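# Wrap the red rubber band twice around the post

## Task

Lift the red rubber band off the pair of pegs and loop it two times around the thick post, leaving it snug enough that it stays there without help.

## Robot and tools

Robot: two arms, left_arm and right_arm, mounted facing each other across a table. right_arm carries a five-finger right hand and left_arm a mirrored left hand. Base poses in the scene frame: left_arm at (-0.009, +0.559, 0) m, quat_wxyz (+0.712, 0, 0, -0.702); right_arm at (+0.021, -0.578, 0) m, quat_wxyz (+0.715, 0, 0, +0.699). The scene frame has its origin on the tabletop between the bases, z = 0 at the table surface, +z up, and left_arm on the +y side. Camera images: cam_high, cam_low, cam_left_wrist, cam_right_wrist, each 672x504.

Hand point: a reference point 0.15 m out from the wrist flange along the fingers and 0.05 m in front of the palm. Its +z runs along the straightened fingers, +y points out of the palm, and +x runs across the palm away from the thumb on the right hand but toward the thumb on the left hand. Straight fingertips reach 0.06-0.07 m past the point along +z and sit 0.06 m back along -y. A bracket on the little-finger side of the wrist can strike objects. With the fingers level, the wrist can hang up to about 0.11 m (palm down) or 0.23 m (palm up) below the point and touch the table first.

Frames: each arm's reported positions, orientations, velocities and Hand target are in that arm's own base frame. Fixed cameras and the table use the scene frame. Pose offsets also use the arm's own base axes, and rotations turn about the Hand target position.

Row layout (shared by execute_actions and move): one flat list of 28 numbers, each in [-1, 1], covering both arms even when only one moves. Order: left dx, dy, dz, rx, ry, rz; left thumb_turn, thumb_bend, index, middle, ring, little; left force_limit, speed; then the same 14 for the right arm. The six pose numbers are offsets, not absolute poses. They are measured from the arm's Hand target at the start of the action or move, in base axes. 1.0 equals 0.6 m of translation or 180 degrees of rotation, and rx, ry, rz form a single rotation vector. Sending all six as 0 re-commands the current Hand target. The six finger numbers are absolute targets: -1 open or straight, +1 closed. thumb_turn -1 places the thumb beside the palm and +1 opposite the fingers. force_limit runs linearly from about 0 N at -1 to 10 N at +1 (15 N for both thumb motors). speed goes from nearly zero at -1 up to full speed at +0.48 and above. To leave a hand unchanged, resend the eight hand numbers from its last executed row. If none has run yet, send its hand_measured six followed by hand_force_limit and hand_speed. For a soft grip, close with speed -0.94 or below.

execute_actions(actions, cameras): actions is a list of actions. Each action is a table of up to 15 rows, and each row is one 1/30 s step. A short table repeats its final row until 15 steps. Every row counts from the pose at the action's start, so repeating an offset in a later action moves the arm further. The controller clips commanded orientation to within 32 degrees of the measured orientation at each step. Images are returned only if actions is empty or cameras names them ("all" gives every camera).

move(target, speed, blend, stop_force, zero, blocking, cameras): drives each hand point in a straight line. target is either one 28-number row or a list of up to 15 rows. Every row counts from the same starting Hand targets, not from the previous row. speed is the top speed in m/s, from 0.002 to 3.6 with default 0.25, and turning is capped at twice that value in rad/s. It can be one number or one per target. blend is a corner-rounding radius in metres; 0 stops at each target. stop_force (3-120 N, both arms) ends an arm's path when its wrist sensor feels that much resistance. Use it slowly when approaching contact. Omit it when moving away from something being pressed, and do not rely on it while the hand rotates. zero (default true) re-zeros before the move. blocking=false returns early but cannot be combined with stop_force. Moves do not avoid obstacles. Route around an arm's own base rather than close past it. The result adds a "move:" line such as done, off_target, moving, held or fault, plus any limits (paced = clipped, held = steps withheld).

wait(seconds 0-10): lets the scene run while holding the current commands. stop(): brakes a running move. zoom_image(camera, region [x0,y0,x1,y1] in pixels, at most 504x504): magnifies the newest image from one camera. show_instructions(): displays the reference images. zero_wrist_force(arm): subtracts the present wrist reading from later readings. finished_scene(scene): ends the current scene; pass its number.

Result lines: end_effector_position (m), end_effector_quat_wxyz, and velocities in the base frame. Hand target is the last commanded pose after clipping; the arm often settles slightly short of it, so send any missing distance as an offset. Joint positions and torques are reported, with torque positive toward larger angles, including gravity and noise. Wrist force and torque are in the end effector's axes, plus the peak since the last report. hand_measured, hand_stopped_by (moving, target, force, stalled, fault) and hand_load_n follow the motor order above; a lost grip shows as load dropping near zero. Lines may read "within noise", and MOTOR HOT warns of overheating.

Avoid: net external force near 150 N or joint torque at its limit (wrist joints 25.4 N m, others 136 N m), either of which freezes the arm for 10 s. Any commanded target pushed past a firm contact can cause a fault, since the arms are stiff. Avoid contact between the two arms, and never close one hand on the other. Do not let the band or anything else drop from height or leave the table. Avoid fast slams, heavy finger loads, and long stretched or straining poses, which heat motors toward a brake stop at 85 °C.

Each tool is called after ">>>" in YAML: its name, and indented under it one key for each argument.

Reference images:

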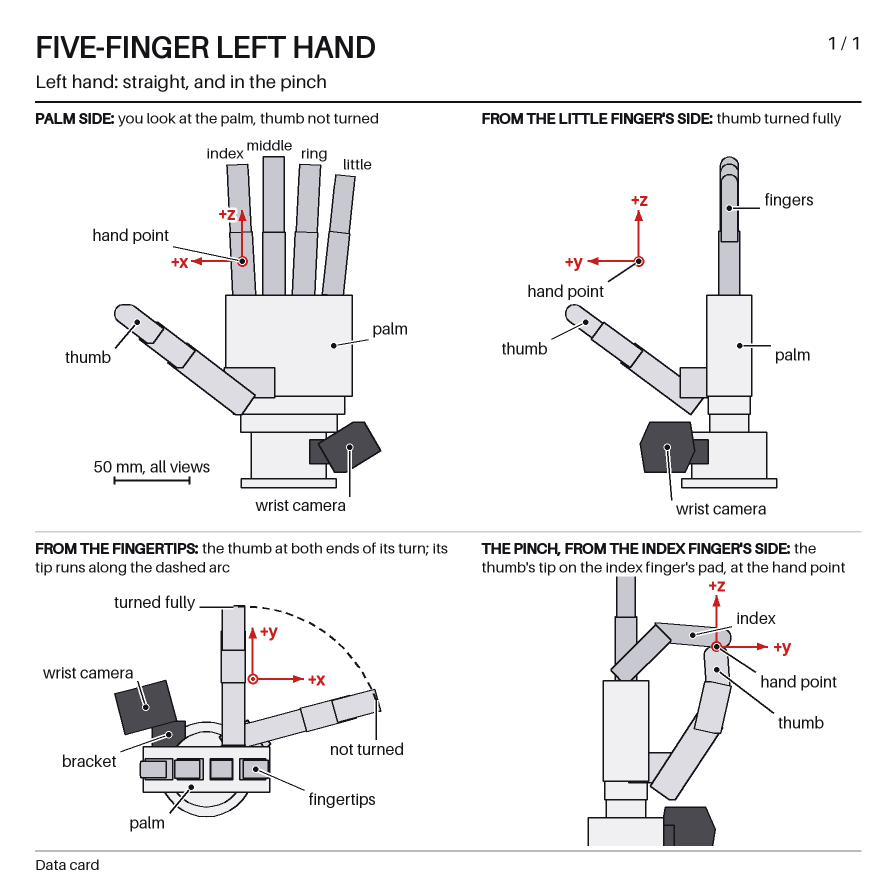

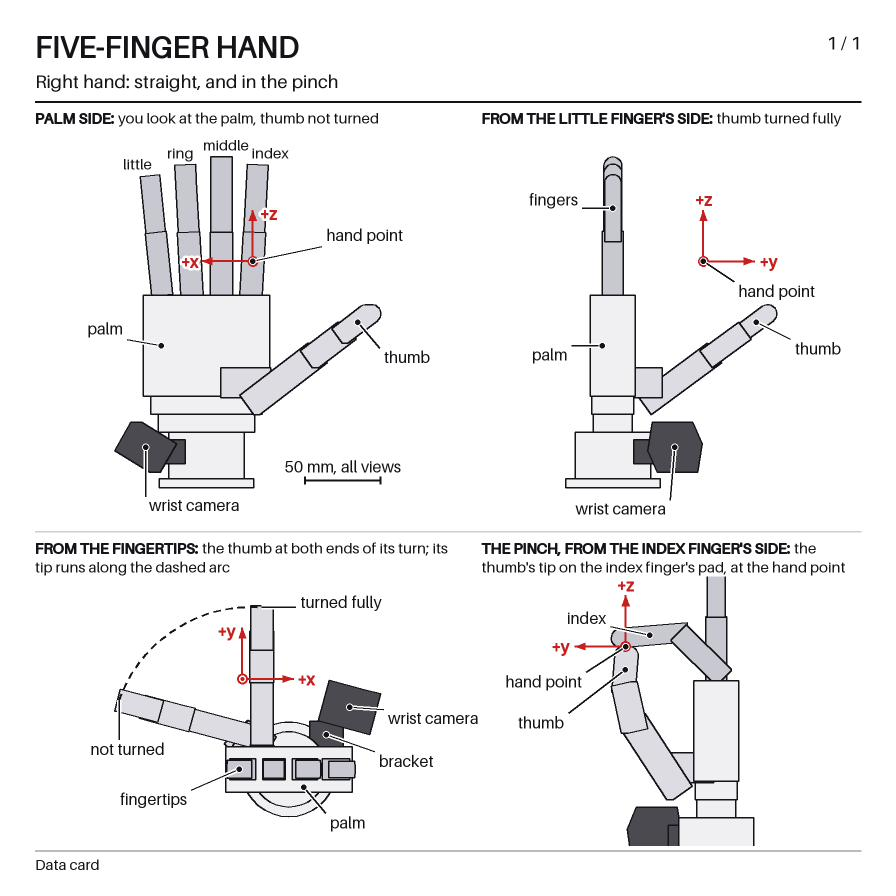

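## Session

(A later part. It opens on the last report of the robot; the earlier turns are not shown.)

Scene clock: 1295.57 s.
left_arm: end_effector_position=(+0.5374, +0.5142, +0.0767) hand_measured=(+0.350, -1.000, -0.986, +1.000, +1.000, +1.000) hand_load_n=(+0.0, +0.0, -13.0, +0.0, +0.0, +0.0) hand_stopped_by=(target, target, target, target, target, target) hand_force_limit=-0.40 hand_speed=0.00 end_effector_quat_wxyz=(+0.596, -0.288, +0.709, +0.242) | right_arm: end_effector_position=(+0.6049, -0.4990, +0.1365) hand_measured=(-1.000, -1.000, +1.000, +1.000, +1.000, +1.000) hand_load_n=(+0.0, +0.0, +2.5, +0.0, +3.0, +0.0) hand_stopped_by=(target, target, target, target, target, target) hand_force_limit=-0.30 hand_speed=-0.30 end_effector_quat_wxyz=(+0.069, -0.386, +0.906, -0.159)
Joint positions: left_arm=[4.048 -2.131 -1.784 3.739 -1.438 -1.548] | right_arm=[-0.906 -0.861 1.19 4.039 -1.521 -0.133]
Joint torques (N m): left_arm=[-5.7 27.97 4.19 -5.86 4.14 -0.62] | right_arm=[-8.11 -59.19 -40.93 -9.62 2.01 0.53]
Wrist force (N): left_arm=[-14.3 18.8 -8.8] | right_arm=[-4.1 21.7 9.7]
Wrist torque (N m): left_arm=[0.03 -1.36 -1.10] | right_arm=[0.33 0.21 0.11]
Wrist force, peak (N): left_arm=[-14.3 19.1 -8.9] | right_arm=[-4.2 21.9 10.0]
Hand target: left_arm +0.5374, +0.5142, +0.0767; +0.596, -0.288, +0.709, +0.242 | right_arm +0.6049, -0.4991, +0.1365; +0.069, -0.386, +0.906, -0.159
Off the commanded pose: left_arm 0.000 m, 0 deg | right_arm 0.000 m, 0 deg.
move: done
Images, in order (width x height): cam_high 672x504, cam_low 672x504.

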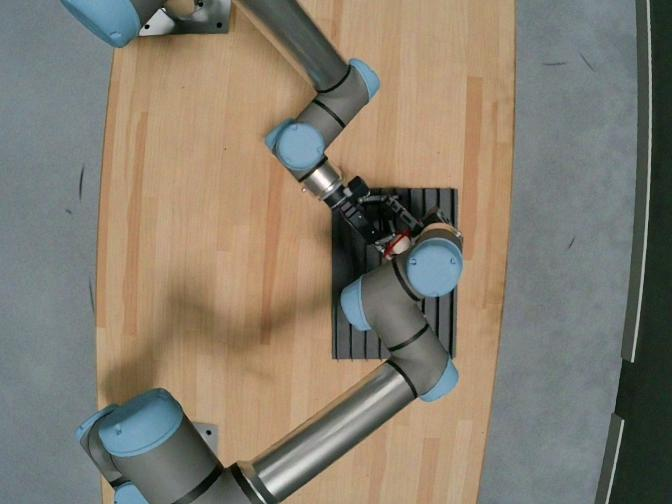

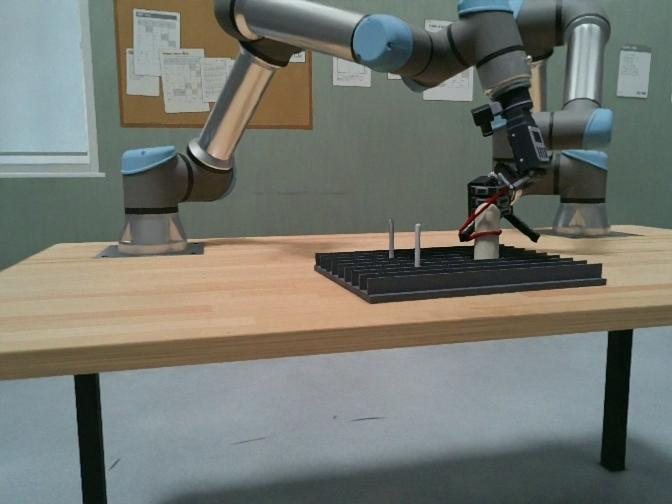

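>>> move:
  target:
    - [0,0,0,0,0,0,0.35,-1,-1,1,1,1,-0.4,0,-0.0353,0.0337,0.0145,-0.0192,-0.0201,0,-1,-1,1,1,1,1,-0.3,-0.3]
    - [0,0,0,0,0,0,0.35,-1,-1,1,1,1,-0.4,0,-0.0819,0.0783,0.0092,-0.0384,-0.0402,0,-1,-1,1,1,1,1,-0.3,-0.3]
    - [0,0,0,0,0,0,0.35,-1,-1,1,1,1,-0.4,0,-0.0600,0.1012,0.0092,-0.0384,-0.0402,0,-1,-1,1,1,1,1,-0.3,-0.3]
  speed: 0.06
  blend: [0.005,0.002,0]
  cameras: ["cam_low","cam_high"]

>>> zoom_image:
  camera: "cam_low"
  region: [410, 110, 550, 250]

>>> zoom_image:
  camera: "cam_high"
  region: [330, 180, 450, 300]

Scene clock: 1300.80 s.
left_arm: end_effector_position=(+0.5374, +0.5142, +0.0767) hand_measured=(+0.350, -1.000, -0.988, +1.000, +1.000, +1.000) hand_load_n=(+0.0, +0.0, -4.5, -0.5, +0.0, +0.0) hand_stopped_by=(target, target, target, target, target, target) hand_force_limit=-0.40 hand_speed=0.00 end_effector_quat_wxyz=(+0.596, -0.288, +0.710, +0.242) | right_arm: end_effector_position=(+0.5690, -0.4383, +0.1420) hand_measured=(-1.000, -1.000, +1.000, +1.000, +1.000, +1.000) hand_load_n=(+0.0, +0.0, +3.0, +0.0, +3.0, +0.0) hand_stopped_by=(target, target, target, target, target, target) hand_force_limit=-0.30 hand_speed=-0.30 end_effector_quat_wxyz=(+0.102, -0.379, +0.889, -0.237) end_effector_velocity=(-0.001, -0.001, +0.000) end_effector_angular_velocity=(+0.000, -0.001, +0.007)
Joint positions: left_arm=[4.048 -2.131 -1.784 3.739 -1.438 -1.548] | right_arm=[-0.901 -1.073 1.598 3.669 -1.501 -0.118]
Joint velocities: left_arm=[within noise] | right_arm=[-0.003 0 0 0 0.005 -0.009]
Joint torques (N m): left_arm=[-8.58 25.24 -2.03 -4.36 2.32 -0.36] | right_arm=[-7.54 -47.69 -28.97 -6.98 2.94 -2.5]
Wrist force (N): left_arm=[-11.9 8.2 -13.6] | right_arm=[1.7 9.9 13.3]
Wrist torque (N m): left_arm=[0.61 -1.52 -0.89] | right_arm=[-0.08 0.16 0.04]
Wrist force, peak (N): left_arm=[-14.6 19.0 -9.0] | right_arm=[-4.2 21.9 10.0]
Hand target: left_arm +0.5374, +0.5142, +0.0767; +0.596, -0.288, +0.709, +0.242 | right_arm +0.5689, -0.4384, +0.1420; +0.102, -0.379, +0.889, -0.237
Off the commanded pose: left_arm 0.000 m, 0 deg | right_arm 0.000 m, 0 deg.
move: done
Images, in order (width x height): cam_high 672x504, cam_low 672x504.

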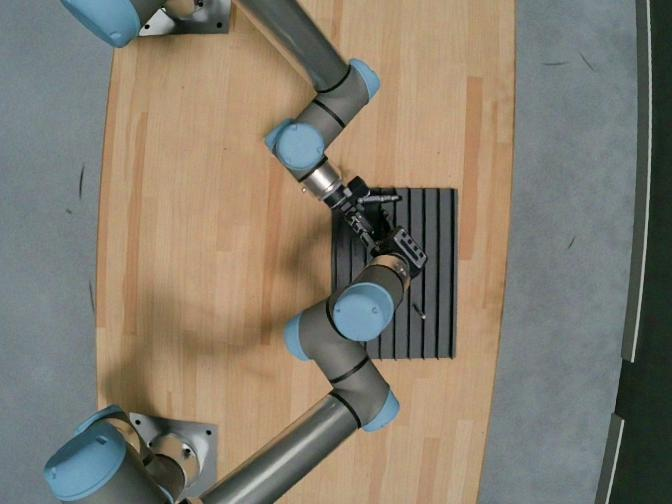

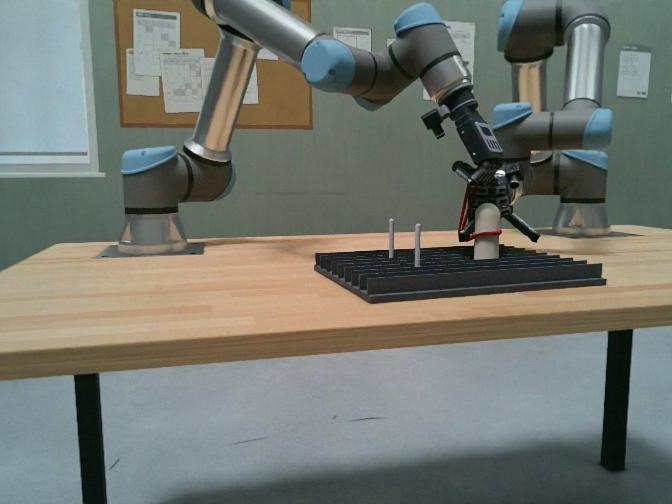

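Scaled by 3.600 from the camera's 672x504 image, which has a finer 960x720 frame.

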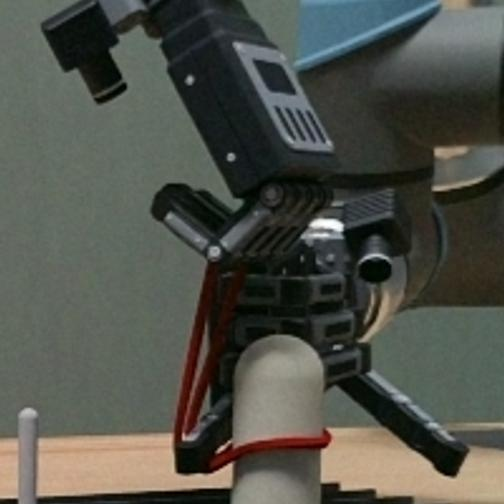

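Scaled by 4.200 from the camera's 672x504 image, which has a finer 960x720 frame.

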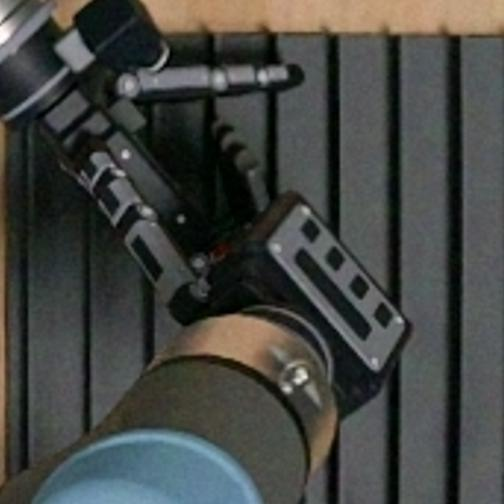

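>>> move:
  target:
    - [0,0,0,0,0,0,0.35,-1,-1,1,1,1,-0.4,0,0.0408,-0.0390,0.0187,0.0192,0.0201,0,-1,-1,1,1,1,1,-0.3,-0.3]
    - [0,0,0,0,0,0,0.35,-1,-1,1,1,1,-0.4,0,0.0880,-0.0841,-0.0012,0.0384,0.0402,0,-1,-1,1,1,1,1,-0.3,-0.3]
  speed: 0.06
  blend: [0.005,0]
  cameras: ["cam_low","cam_high"]

>>> zoom_image:
  camera: "cam_low"
  region: [430, 110, 570, 250]

>>> zoom_image:
  camera: "cam_high"
  region: [330, 180, 450, 300]

Scene clock: 1304.43 s.
left_arm: end_effector_position=(+0.5374, +0.5142, +0.0767) hand_measured=(+0.350, -1.000, -0.988, +1.000, +1.000, +1.000) hand_load_n=(+0.5, +0.0, -12.0, +0.0, +0.0, +0.0) hand_stopped_by=(target, target, target, target, target, target) hand_force_limit=-0.40 hand_speed=0.00 end_effector_quat_wxyz=(+0.596, -0.289, +0.709, +0.242) | right_arm: end_effector_position=(+0.6217, -0.4888, +0.1413) hand_measured=(-1.000, -1.000, +1.000, +1.000, +1.000, +1.000) hand_load_n=(+0.0, +0.0, +3.0, +0.0, +3.5, +0.0) hand_stopped_by=(target, target, target, target, target, target) hand_force_limit=-0.30 hand_speed=-0.30 end_effector_quat_wxyz=(+0.069, -0.386, +0.906, -0.159)
Joint positions: left_arm=[4.048 -2.131 -1.784 3.739 -1.438 -1.548] | right_arm=[-0.88 -0.851 1.158 4.059 -1.53 -0.108]
Joint torques (N m): left_arm=[-12.99 22.36 18.48 -4.4 6.29 0.03] | right_arm=[-3.9 -57.35 -40.38 -9.69 2.82 0.36]
Wrist force (N): left_arm=[-13.5 19.6 -10.8] | right_arm=[-0.8 22.6 11.0]
Wrist torque (N m): left_arm=[0.21 -1.40 -1.05] | right_arm=[0.32 0.19 0.21]
Wrist force, peak (N): left_arm=[-15.4 21.0 -13.5] | right_arm=[1.3 21.8 12.8]
Hand target: left_arm +0.5374, +0.5142, +0.0767; +0.596, -0.288, +0.709, +0.242 | right_arm +0.6217, -0.4889, +0.1413; +0.069, -0.386, +0.906, -0.159
Off the commanded pose: left_arm 0.000 m, 0 deg | right_arm 0.000 m, 0 deg.
move: done
Images, in order (width x height): cam_high 672x504, cam_low 672x504.

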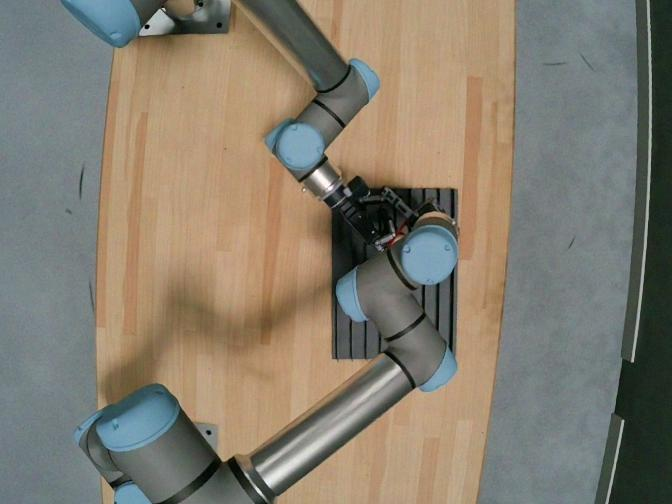

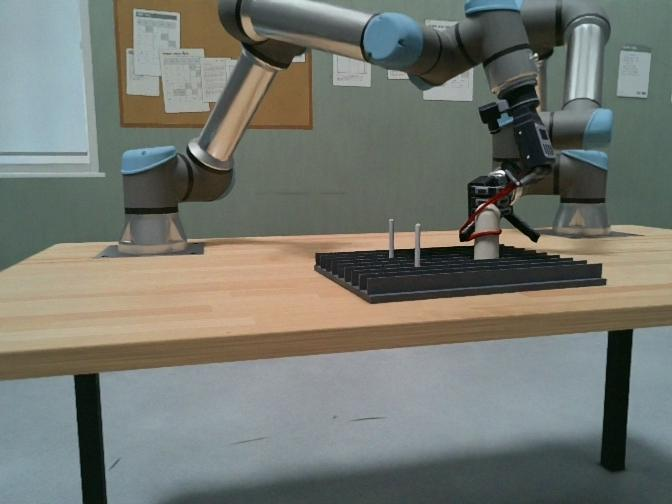

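Scaled by 3.600 from the camera's 672x504 image, which has a finer 960x720 frame.

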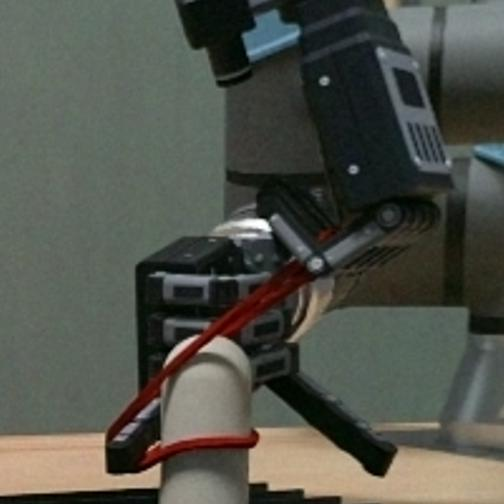

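Scaled by 4.200 from the camera's 672x504 image, which has a finer 960x720 frame.

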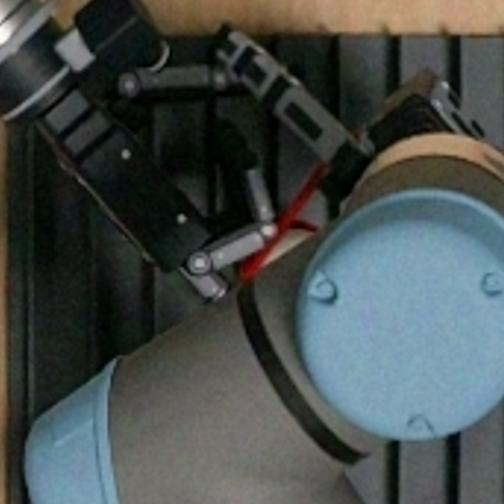

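>>> move:
  target: [0,0,0,0,0,0,0.35,-1,-1,1,1,1,-0.4,0,0.0170,-0.0162,-0.073,0.0192,0.0201,0,-1,-1,1,1,1,1,-0.3,-0.3]
  speed: 0.05
  cameras: ["cam_low","cam_high"]

>>> zoom_image:
  camera: "cam_low"
  region: [430, 110, 570, 250]

>>> zoom_image:
  camera: "cam_high"
  region: [330, 180, 450, 300]

Scene clock: 1306.23 s.
left_arm: end_effector_position=(+0.5374, +0.5142, +0.0767) hand_measured=(+0.350, -1.000, -0.986, +1.000, +1.000, +1.000) hand_load_n=(+0.0, +0.5, -13.5, +0.0, +0.0, +0.0) hand_stopped_by=(target, target, target, target, target, target) hand_force_limit=-0.40 hand_speed=0.00 end_effector_quat_wxyz=(+0.596, -0.289, +0.709, +0.242) | right_arm: end_effector_position=(+0.6319, -0.4986, +0.0975) hand_measured=(-1.000, -1.000, +1.000, +1.000, +1.000, +1.000) hand_load_n=(+0.0, +0.0, +3.0, +0.0, +4.0, -0.5) hand_stopped_by=(target, target, target, target, target, target) hand_force_limit=-0.30 hand_speed=-0.30 end_effector_quat_wxyz=(+0.051, -0.389, +0.912, -0.119) end_effector_velocity=(-0.001, -0.002, +0.001) end_effector_angular_velocity=(-0.005, -0.004, -0.002)
Joint positions: left_arm=[4.048 -2.131 -1.784 3.739 -1.438 -1.548] | right_arm=[-0.874 -0.737 1.044 4.146 -1.541 -0.106]
Joint velocities: left_arm=[within noise] | right_arm=[-0.002 -0.002 0.003 -0.007 0 0]
Joint torques (N m): left_arm=[-19.08 24.8 19.4 -3.15 6.37 0.3] | right_arm=[6.38 -68.54 -24.2 -10.45 0.95 2.47]
Wrist force (N): left_arm=[-8.9 21.9 -10.1] | right_arm=[-0.8 20.0 4.6]
Wrist torque (N m): left_arm=[0.12 -1.22 -0.77] | right_arm=[0.52 0.27 0.14]
Wrist force, peak (N): left_arm=[-14.1 19.9 -10.9] | right_arm=[-0.7 22.8 11.0]
Hand target: left_arm +0.5374, +0.5142, +0.0767; +0.596, -0.288, +0.709, +0.242 | right_arm +0.6319, -0.4986, +0.0975; +0.052, -0.389, +0.912, -0.119
Off the commanded pose: left_arm 0.000 m, 0 deg | right_arm 0.000 m, 0 deg.
move: done
Images, in order (width x height): cam_high 672x504, cam_low 672x504.

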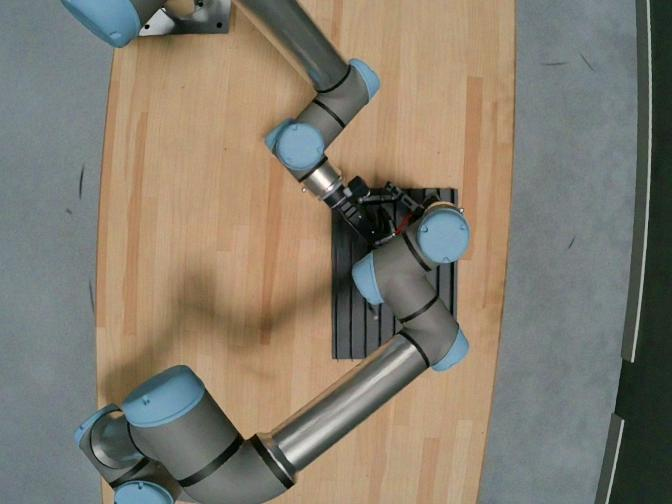

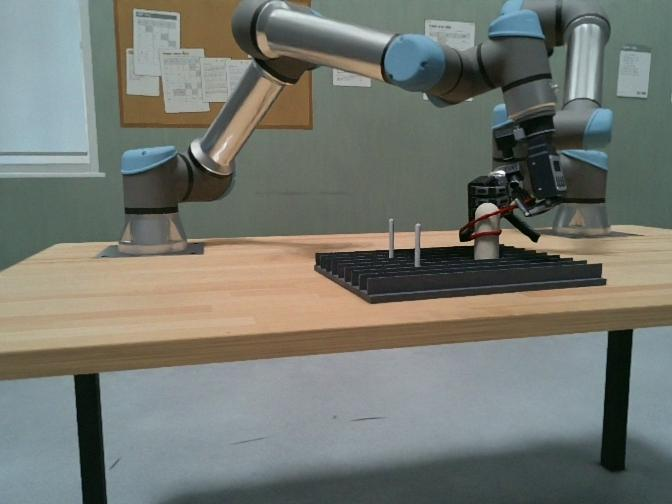

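Scaled by 3.600 from the camera's 672x504 image, which has a finer 960x720 frame.

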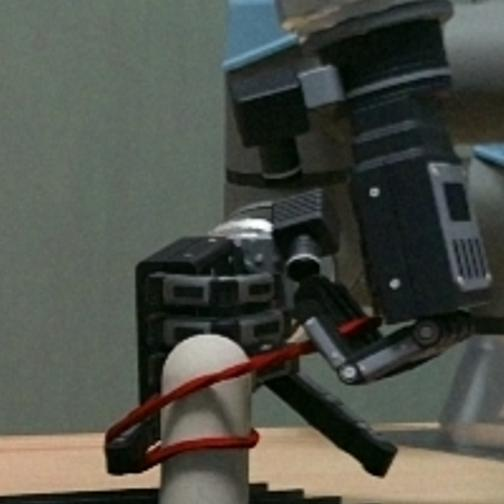

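Scaled by 4.200 from the camera's 672x504 image, which has a finer 960x720 frame.

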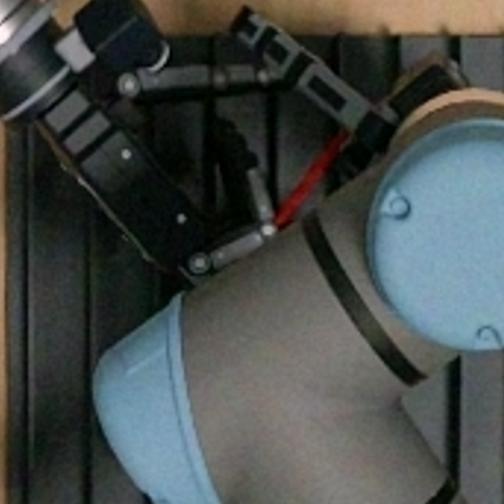

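>>> move:
  target: [0,0,0,0,0,0,0.35,-1,-1,1,1,1,-0.4,0,-0.003,0.0029,-0.0667,0,0,0,-1,-1,1,1,1,1,-0.3,-0.3]
  speed: 0.05
  cameras: ["cam_low","cam_high"]

>>> zoom_image:
  camera: "cam_low"
  region: [430, 150, 570, 290]

>>> zoom_image:
  camera: "cam_high"
  region: [330, 180, 450, 300]

Scene clock: 1308.07 s.
left_arm: end_effector_position=(+0.5374, +0.5142, +0.0767) hand_measured=(+0.350, -1.000, -0.986, +1.000, +1.000, +1.000) hand_load_n=(+0.0, +0.0, -12.5, +0.0, +0.0, +0.0) hand_stopped_by=(target, target, target, target, target, target) hand_force_limit=-0.40 hand_speed=0.00 end_effector_quat_wxyz=(+0.596, -0.288, +0.709, +0.242) | right_arm: end_effector_position=(+0.6301, -0.4969, +0.0574) hand_measured=(-1.000, -1.000, +1.000, +1.000, +1.000, +1.000) hand_load_n=(-0.5, +0.0, +1.0, +0.0, +2.5, +0.0) hand_stopped_by=(target, target, target, target, target, target) hand_force_limit=-0.30 hand_speed=-0.30 end_effector_quat_wxyz=(+0.052, -0.389, +0.912, -0.119)
Joint positions: left_arm=[4.048 -2.131 -1.784 3.739 -1.438 -1.548] | right_arm=[-0.875 -0.706 1.097 4.063 -1.541 -0.107]
Joint torques (N m): left_arm=[-19.17 34.65 20.32 1.4 6.4 0.36] | right_arm=[-9.5 -63.54 -32.63 -3.4 2.32 -2.27]
Wrist force (N): left_arm=[-1.6 20.0 -9.0] | right_arm=[-1.1 15.2 -0.5]
Wrist torque (N m): left_arm=[0.05 -1.06 -0.30] | right_arm=[0.50 0.39 0.02]
Wrist force, peak (N): left_arm=[-9.1 22.0 -10.2] | right_arm=[-1.0 20.1 4.7]
Hand target: left_arm +0.5374, +0.5142, +0.0767; +0.596, -0.288, +0.709, +0.242 | right_arm +0.6301, -0.4969, +0.0574; +0.052, -0.389, +0.912, -0.119
Off the commanded pose: left_arm 0.000 m, 0 deg | right_arm 0.000 m, 0 deg.
move: done
Images, in order (width x height): cam_high 672x504, cam_low 672x504.

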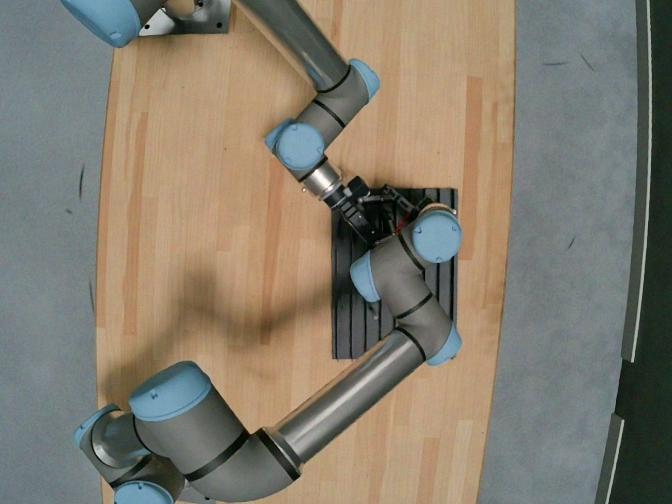

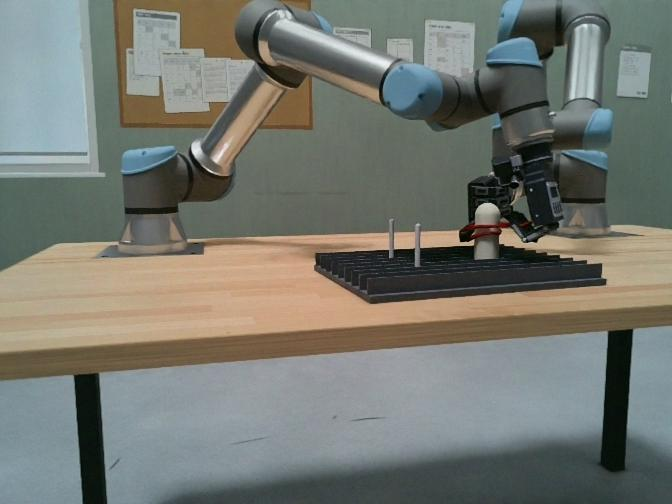

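Scaled by 3.600 from the camera's 672x504 image, which has a finer 960x720 frame.

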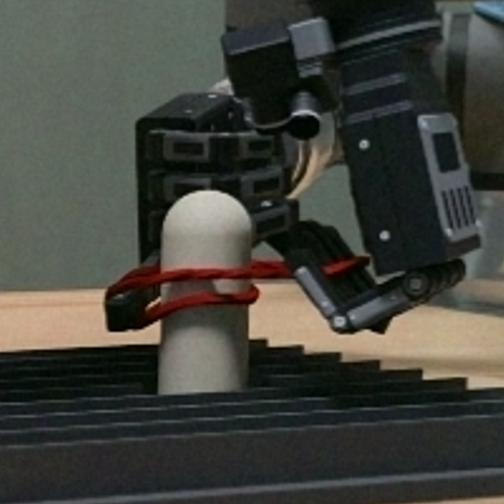

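Scaled by 4.200 from the camera's 672x504 image, which has a finer 960x720 frame.

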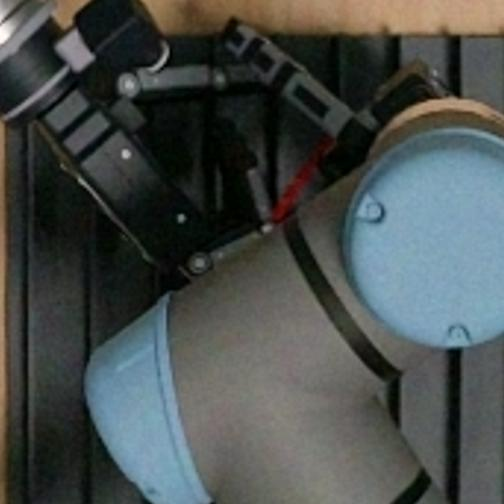

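>>> move:
  target: [0,0,0,0,0,0,0.35,-1,-1,1,1,1,-0.4,0,0,0,-0.025,0,0,0,-1,-1,1,1,1,1,-0.3,-0.3]
  speed: 0.04
  cameras: ["cam_low","cam_high"]

>>> zoom_image:
  camera: "cam_low"
  region: [440, 180, 560, 270]

Scene clock: 1309.57 s.
left_arm: end_effector_position=(+0.5374, +0.5142, +0.0767) hand_measured=(+0.350, -1.000, -0.986, +1.000, +1.000, +1.000) hand_load_n=(+0.5, +0.0, -12.0, +0.0, +0.0, +0.0) hand_stopped_by=(target, target, target, target, target, target) hand_force_limit=-0.40 hand_speed=0.00 end_effector_quat_wxyz=(+0.596, -0.288, +0.709, +0.242) | right_arm: end_effector_position=(+0.6301, -0.4969, +0.0423) hand_measured=(-1.000, -1.000, +1.000, +1.000, +1.000, +1.000) hand_load_n=(+0.0, +0.0, +0.5, +0.0, +2.0, +0.0) hand_stopped_by=(target, target, target, target, target, target) hand_force_limit=-0.30 hand_speed=-0.30 end_effector_quat_wxyz=(+0.052, -0.389, +0.912, -0.119) end_effector_velocity=(-0.001, +0.000, +0.002) end_effector_angular_velocity=(+0.002, +0.001, -0.001)
Joint positions: left_arm=[4.048 -2.131 -1.784 3.739 -1.438 -1.548] | right_arm=[-0.875 -0.691 1.109 4.035 -1.541 -0.107]
Joint velocities: left_arm=[within noise] | right_arm=[-0.001 -0.003 -0.001 0.006 0 0]
Joint torques (N m): left_arm=[-19.29 39.74 19.57 1.7 6.19 0.51] | right_arm=[-8.56 -63.01 -31.16 -2.82 2.22 -1.66]
Wrist force (N): left_arm=[0.4 19.6 -8.8] | right_arm=[-0.9 14.2 -2.3]
Wrist torque (N m): left_arm=[0.06 -1.00 -0.17] | right_arm=[0.52 0.39 0.01]
Wrist force, peak (N): left_arm=[-2.0 20.5 -9.2] | right_arm=[-0.9 15.4 -0.7]
Hand target: left_arm +0.5374, +0.5142, +0.0767; +0.596, -0.288, +0.709, +0.242 | right_arm +0.6301, -0.4969, +0.0424; +0.052, -0.389, +0.912, -0.119
Off the commanded pose: left_arm 0.000 m, 0 deg | right_arm 0.000 m, 0 deg.
move: done
Images, in order (width x height): cam_high 672x504, cam_low 672x504.

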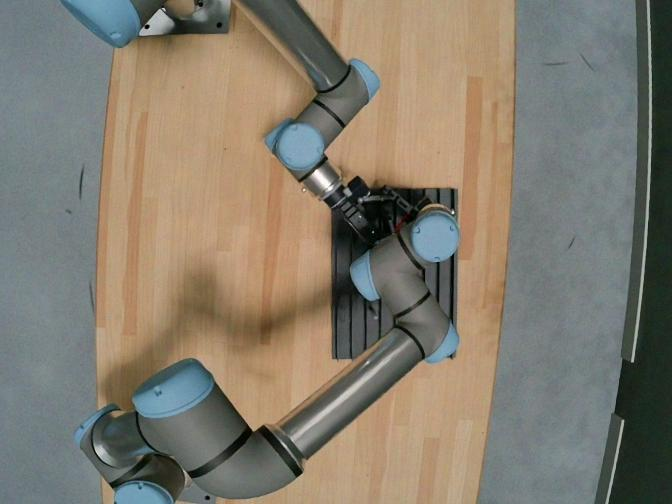

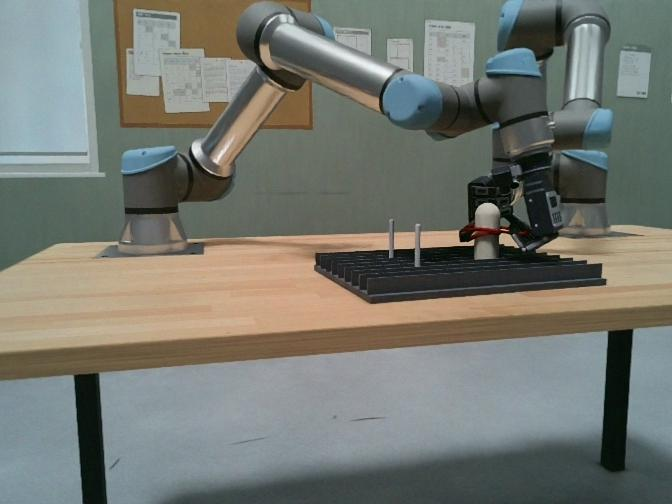

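Scaled by 4.200 from the camera's 672x504 image, which has a finer 960x720 frame.

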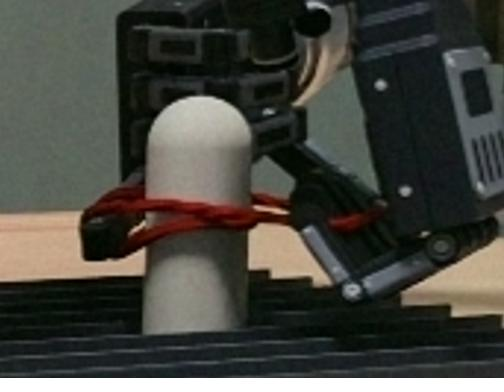

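>>> move:
  target: [0,0,0,0,0,0,0.35,-1,-1,1,1,1,-0.4,0,0.0072,-0.0069,0.01,0,0,0,-1,-1,0.4,0.4,0.4,1,-0.3,-0.7]
  speed: 0.02
  cameras: ["cam_low","cam_high"]

>>> zoom_image:
  camera: "cam_low"
  region: [440, 180, 560, 270]

>>> zoom_image:
  camera: "cam_high"
  region: [330, 180, 450, 300]

Scene clock: 1311.77 s.
left_arm: end_effector_position=(+0.5374, +0.5142, +0.0767) hand_measured=(+0.350, -1.000, -0.988, +1.000, +1.000, +1.000) hand_load_n=(+0.0, +0.0, -7.5, +0.0, +0.5, +0.0) hand_stopped_by=(target, target, target, target, target, target) hand_force_limit=-0.40 hand_speed=0.00 end_effector_quat_wxyz=(+0.596, -0.288, +0.709, +0.242) | right_arm: end_effector_position=(+0.6344, -0.5010, +0.0484) hand_measured=(-1.000, -1.000, +0.400, +0.400, +0.400, +1.000) hand_load_n=(+0.0, +0.0, +0.0, +0.0, +0.0, +0.0) hand_stopped_by=(target, target, target, target, target, target) hand_force_limit=-0.30 hand_speed=-0.70 end_effector_quat_wxyz=(+0.052, -0.389, +0.912, -0.119)
Joint positions: left_arm=[4.048 -2.131 -1.784 3.739 -1.438 -1.548] | right_arm=[-0.874 -0.682 1.076 4.06 -1.541 -0.106]
Joint torques (N m): left_arm=[-0.42 40.92 20.69 1.86 0.75 0.48] | right_arm=[9.5 -64.07 -14.4 -6.03 -1.66 2.03]
Wrist force (N): left_arm=[1.2 11.5 -7.3] | right_arm=[-3.0 -0.9 3.2]
Wrist torque (N m): left_arm=[0.16 -0.95 -0.04] | right_arm=[-0.24 0.36 -0.36]
Wrist force, peak (N): left_arm=[0.3 19.9 -8.8] | right_arm=[-0.8 14.3 -2.6]
Hand target: left_arm +0.5374, +0.5142, +0.0767; +0.596, -0.288, +0.709, +0.242 | right_arm +0.6344, -0.5010, +0.0484; +0.052, -0.389, +0.912, -0.119
Off the commanded pose: left_arm 0.000 m, 0 deg | right_arm 0.000 m, 0 deg.
move: done
Images, in order (width x height): cam_high 672x504, cam_low 672x504.

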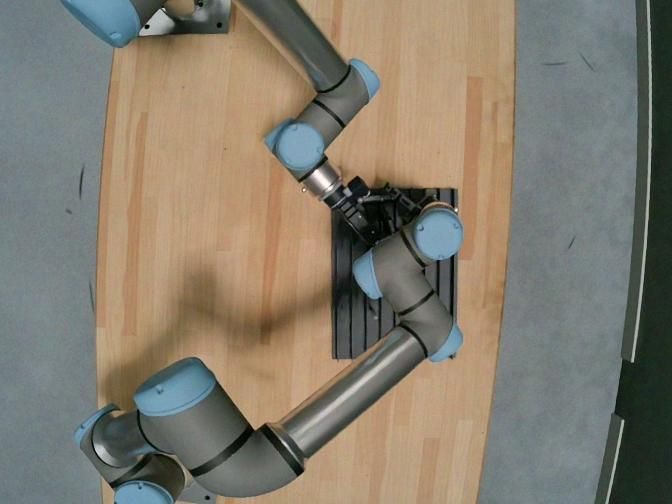

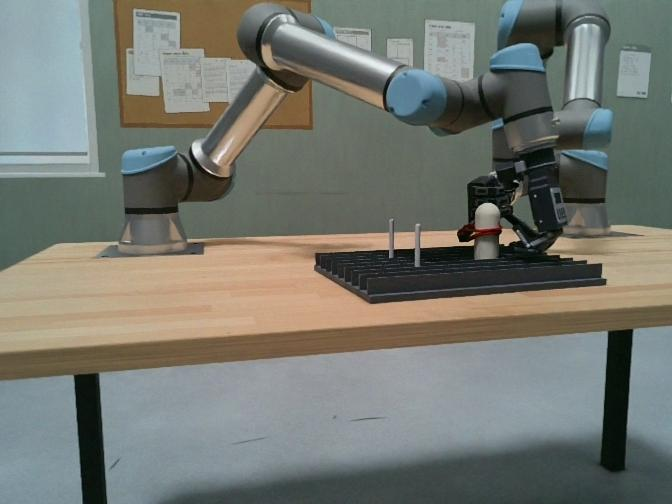

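Scaled by 4.200 from the camera's 672x504 image, which has a finer 960x720 frame.

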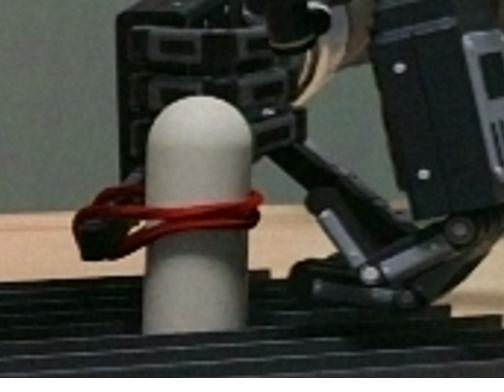

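Scaled by 4.200 from the camera's 672x504 image, which has a finer 960x720 frame.

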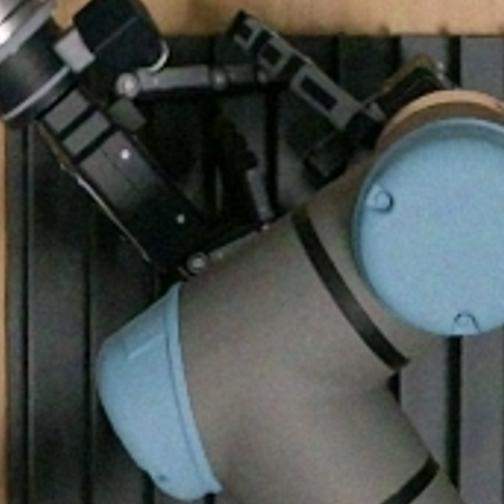

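>>> move:
  target:
    - [0,0,0,0,0,0,0.35,-1,-1,1,1,1,-0.4,0,0.0301,-0.0288,0,0,0,0,-1,-1,0.4,0.4,0.4,1,-0.3,-0.7]
    - [0,0,0,0,0,0,0.35,-1,-1,1,1,1,-0.4,0,0.0301,-0.0288,0.3333,0,0,0,-1,-1,0.4,0.4,0.4,1,-0.3,-0.7]
    - [0,0,0,0,0,0,0.35,-1,-1,1,1,1,-0.4,0,-0.1595,0.0140,0.3333,0,0,0,-1,-1,0.4,0.4,0.4,1,-0.3,-0.7]
  speed: [0.05,0.12,0.12]
  blend: [0.005,0.02,0]
  cameras: ["cam_low","cam_high"]

>>> zoom_image:
  camera: "cam_low"
  region: [440, 180, 560, 270]

>>> zoom_image:
  camera: "cam_high"
  region: [340, 190, 440, 290]

Scene clock: 1316.37 s.
left_arm: end_effector_position=(+0.5374, +0.5142, +0.0767) hand_measured=(+0.350, -1.000, -0.988, +1.000, +1.000, +1.000) hand_load_n=(+0.0, +0.0, -7.5, +0.0, +0.0, +0.0) hand_stopped_by=(target, target, target, target, target, target) hand_force_limit=-0.40 hand_speed=0.00 end_effector_quat_wxyz=(+0.596, -0.288, +0.709, +0.242) | right_arm: end_effector_position=(+0.5387, -0.4927, +0.2484) hand_measured=(-1.000, -1.000, +0.400, +0.400, +0.400, +1.000) hand_load_n=(+0.0, +0.0, +0.5, +0.0, +0.0, +0.0) hand_stopped_by=(target, target, target, target, target, target) hand_force_limit=-0.30 hand_speed=-0.70 end_effector_quat_wxyz=(+0.052, -0.389, +0.912, -0.119)
Joint positions: left_arm=[4.048 -2.131 -1.784 3.739 -1.438 -1.548] | right_arm=[-0.969 -1.013 1.122 4.348 -1.517 -0.198]
Joint torques (N m): left_arm=[1.15 41.05 18.96 1.75 0.85 1.07] | right_arm=[7.59 -53.95 -17.2 -0.28 -1.63 2.27]
Wrist force (N): left_arm=[1.5 11.5 -7.4] | right_arm=[-3.4 -0.7 3.2]
Wrist torque (N m): left_arm=[0.18 -0.98 -0.03] | right_arm=[-0.25 0.41 -0.32]
Wrist force, peak (N): left_arm=[1.4 11.6 -7.6] | right_arm=[-3.3 -0.9 4.5]
Hand target: left_arm +0.5374, +0.5142, +0.0767; +0.596, -0.288, +0.709, +0.242 | right_arm +0.5387, -0.4926, +0.2484; +0.052, -0.389, +0.912, -0.119
Off the commanded pose: left_arm 0.000 m, 0 deg | right_arm 0.000 m, 0 deg.
move: done
Images, in order (width x height): cam_high 672x504, cam_low 672x504.

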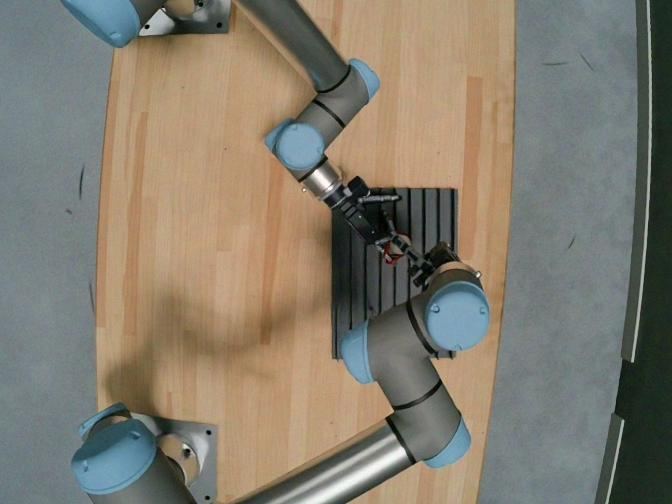

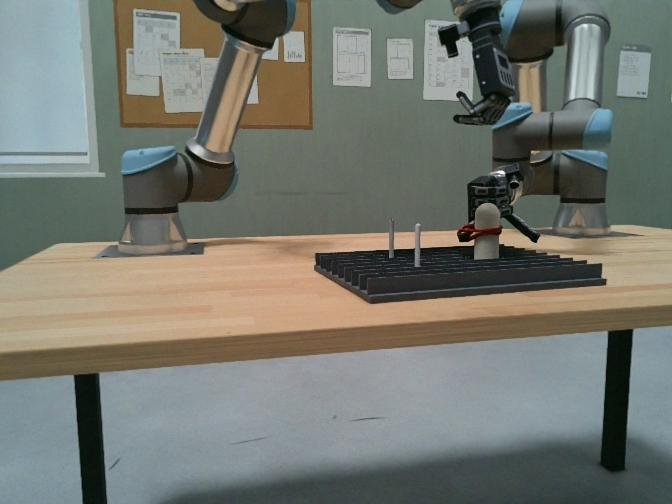

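Scaled by 4.200 from the camera's 672x504 image, which has a finer 960x720 frame.

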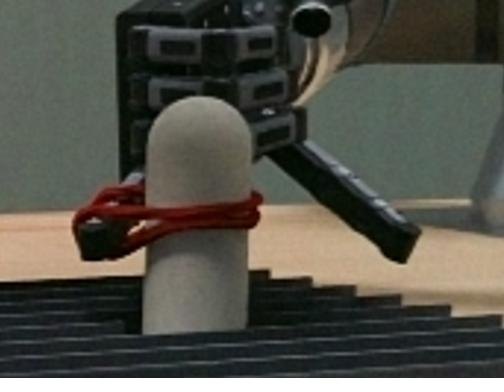

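Scaled by 5.040 from the camera's 672x504 image, which has a finer 960x720 frame.

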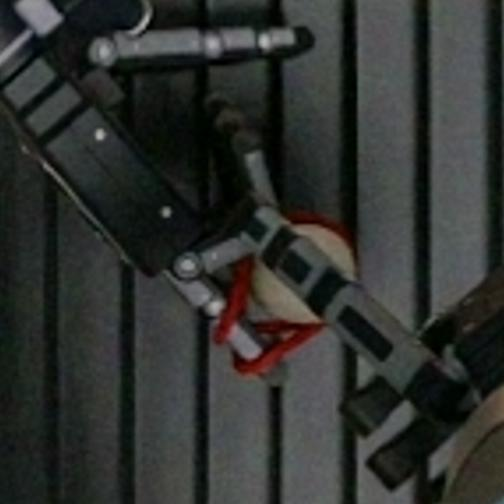

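>>> move:
  target: [0,0,0,0,0,0,0.35,-1,-1,1,1,1,-0.4,0,-0.16,0.12,0,0,0,0,-1,-1,0.4,0.4,0.4,1,-0.3,-0.7]
  speed: 0.15

>>> move:
  target: [-0.0239,-0.0232,0,0,0,0,0.35,-1,-1,1,1,1,-0.4,0,0,0,0,0,0,0,-1,-1,0.4,0.4,0.4,1,-0.3,-0.7]
  speed: 0.03
  cameras: ["cam_low","cam_high"]

>>> zoom_image:
  camera: "cam_low"
  region: [440, 180, 560, 270]

>>> zoom_image:
  camera: "cam_high"
  region: [340, 190, 440, 290]

Scene clock: 1318.23 s.
left_arm: end_effector_position=(+0.5374, +0.5142, +0.0767) hand_measured=(+0.350, -1.000, -0.988, +1.000, +1.000, +1.000) hand_load_n=(+0.0, +0.0, -7.5, +0.0, +0.0, +0.0) hand_stopped_by=(target, target, target, target, target, target) hand_force_limit=-0.40 hand_speed=0.00 end_effector_quat_wxyz=(+0.596, -0.288, +0.709, +0.242) | right_arm: end_effector_position=(+0.4427, -0.4207, +0.2484) hand_measured=(-1.000, -1.000, +0.400, +0.400, +0.400, +1.000) hand_load_n=(+0.0, +0.0, +0.0, +0.0, +0.0, +0.0) hand_stopped_by=(target, target, target, target, target, target) hand_force_limit=-0.30 hand_speed=-0.70 end_effector_quat_wxyz=(+0.052, -0.389, +0.912, -0.119)
Joint positions: left_arm=[4.048 -2.131 -1.784 3.739 -1.438 -1.548] | right_arm=[-1.033 -1.304 1.539 4.225 -1.501 -0.26]
Joint torques (N m): left_arm=[1.08 40.93 19.7 1.72 0.83 1.17] | right_arm=[10.02 -41.06 -16.8 0.07 -1.62 2.64]
Wrist force (N): left_arm=[1.6 11.3 -7.4] | right_arm=[-3.9 -0.3 3.7]
Wrist torque (N m): left_arm=[0.15 -0.99 -0.02] | right_arm=[-0.21 0.49 -0.29]
Wrist force, peak (N): left_arm=[1.4 11.5 -7.7] | right_arm=[-4.2 -1.9 3.8]
Hand target: left_arm +0.5374, +0.5142, +0.0767; +0.596, -0.288, +0.709, +0.242 | right_arm +0.4427, -0.4206, +0.2484; +0.052, -0.389, +0.912, -0.119
Off the commanded pose: left_arm 0.000 m, 0 deg | right_arm 0.000 m, 0 deg.
move: done

Scene clock: 1319.20 s.
left_arm: end_effector_position=(+0.5230, +0.5003, +0.0767) hand_measured=(+0.350, -1.000, -0.988, +1.000, +1.000, +1.000) hand_load_n=(+0.0, +0.0, -8.5, +0.0, +0.0, +0.0) hand_stopped_by=(target, target, target, target, target, target) hand_force_limit=-0.40 hand_speed=0.00 end_effector_quat_wxyz=(+0.596, -0.288, +0.709, +0.242) | right_arm: end_effector_position=(+0.4427, -0.4206, +0.2484) hand_measured=(-1.000, -1.000, +0.400, +0.400, +0.400, +1.000) hand_load_n=(+0.0, +0.0, +0.0, +0.0, +0.5, +0.0) hand_stopped_by=(target, target, target, target, target, target) hand_force_limit=-0.30 hand_speed=-0.70 end_effector_quat_wxyz=(+0.052, -0.389, +0.912, -0.119)
Joint positions: left_arm=[4.054 -2.096 -1.847 3.767 -1.432 -1.547] | right_arm=[-1.033 -1.304 1.539 4.225 -1.501 -0.26]
Joint torques (N m): left_arm=[-7.65 28.52 24.9 -3.8 3.13 1.64] | right_arm=[10.32 -42.23 -16.06 -0.03 -1.64 2.55]
Wrist force (N): left_arm=[0.0 11.4 -0.4] | right_arm=[-3.9 -0.4 3.4]
Wrist torque (N m): left_arm=[-0.27 -1.09 -0.26] | right_arm=[-0.22 0.50 -0.30]
Wrist force, peak (N): left_arm=[1.7 11.3 -7.3] | right_arm=[-3.9 -0.3 3.6]
Hand target: left_arm +0.5231, +0.5003, +0.0767; +0.596, -0.288, +0.709, +0.242 | right_arm +0.4427, -0.4206, +0.2484; +0.052, -0.389, +0.912, -0.119
Off the commanded pose: left_arm 0.000 m, 0 deg | right_arm 0.000 m, 0 deg.
move: done
Images, in order (width x height): cam_high 672x504, cam_low 672x504.

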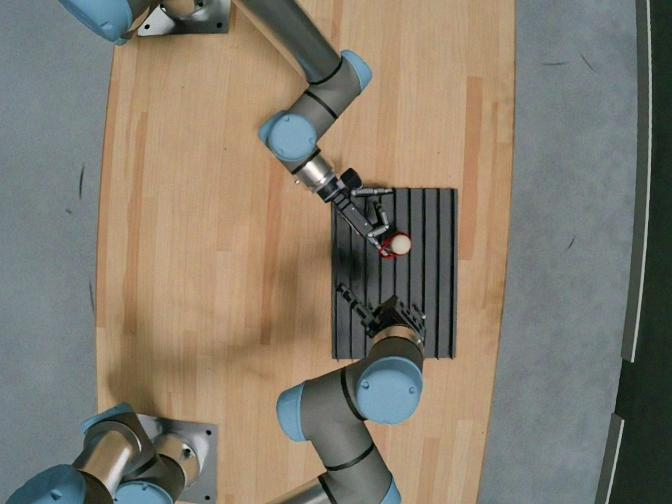

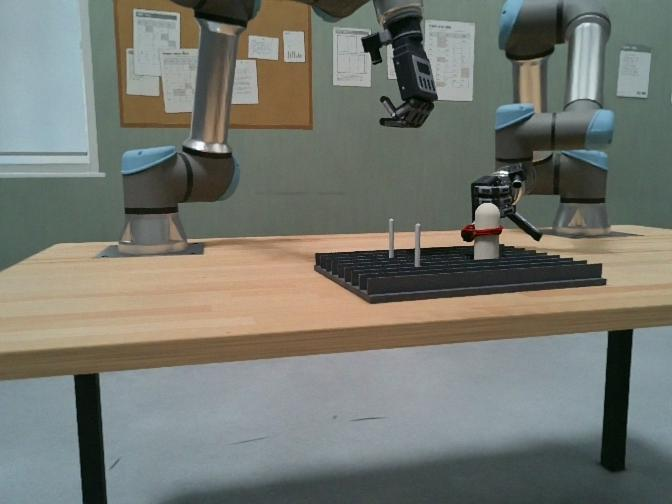

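Scaled by 4.200 from the camera's 672x504 image, which has a finer 960x720 frame.

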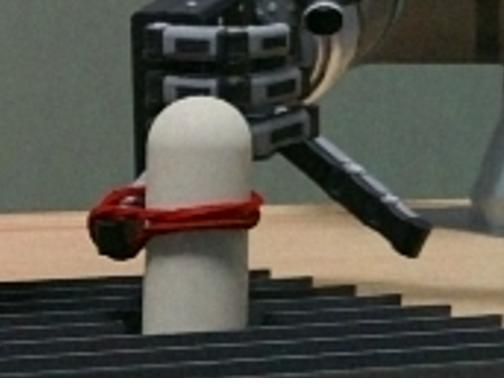

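Scaled by 5.040 from the camera's 672x504 image, which has a finer 960x720 frame.

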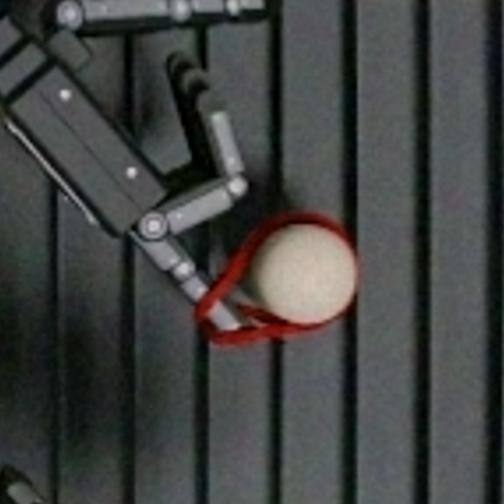

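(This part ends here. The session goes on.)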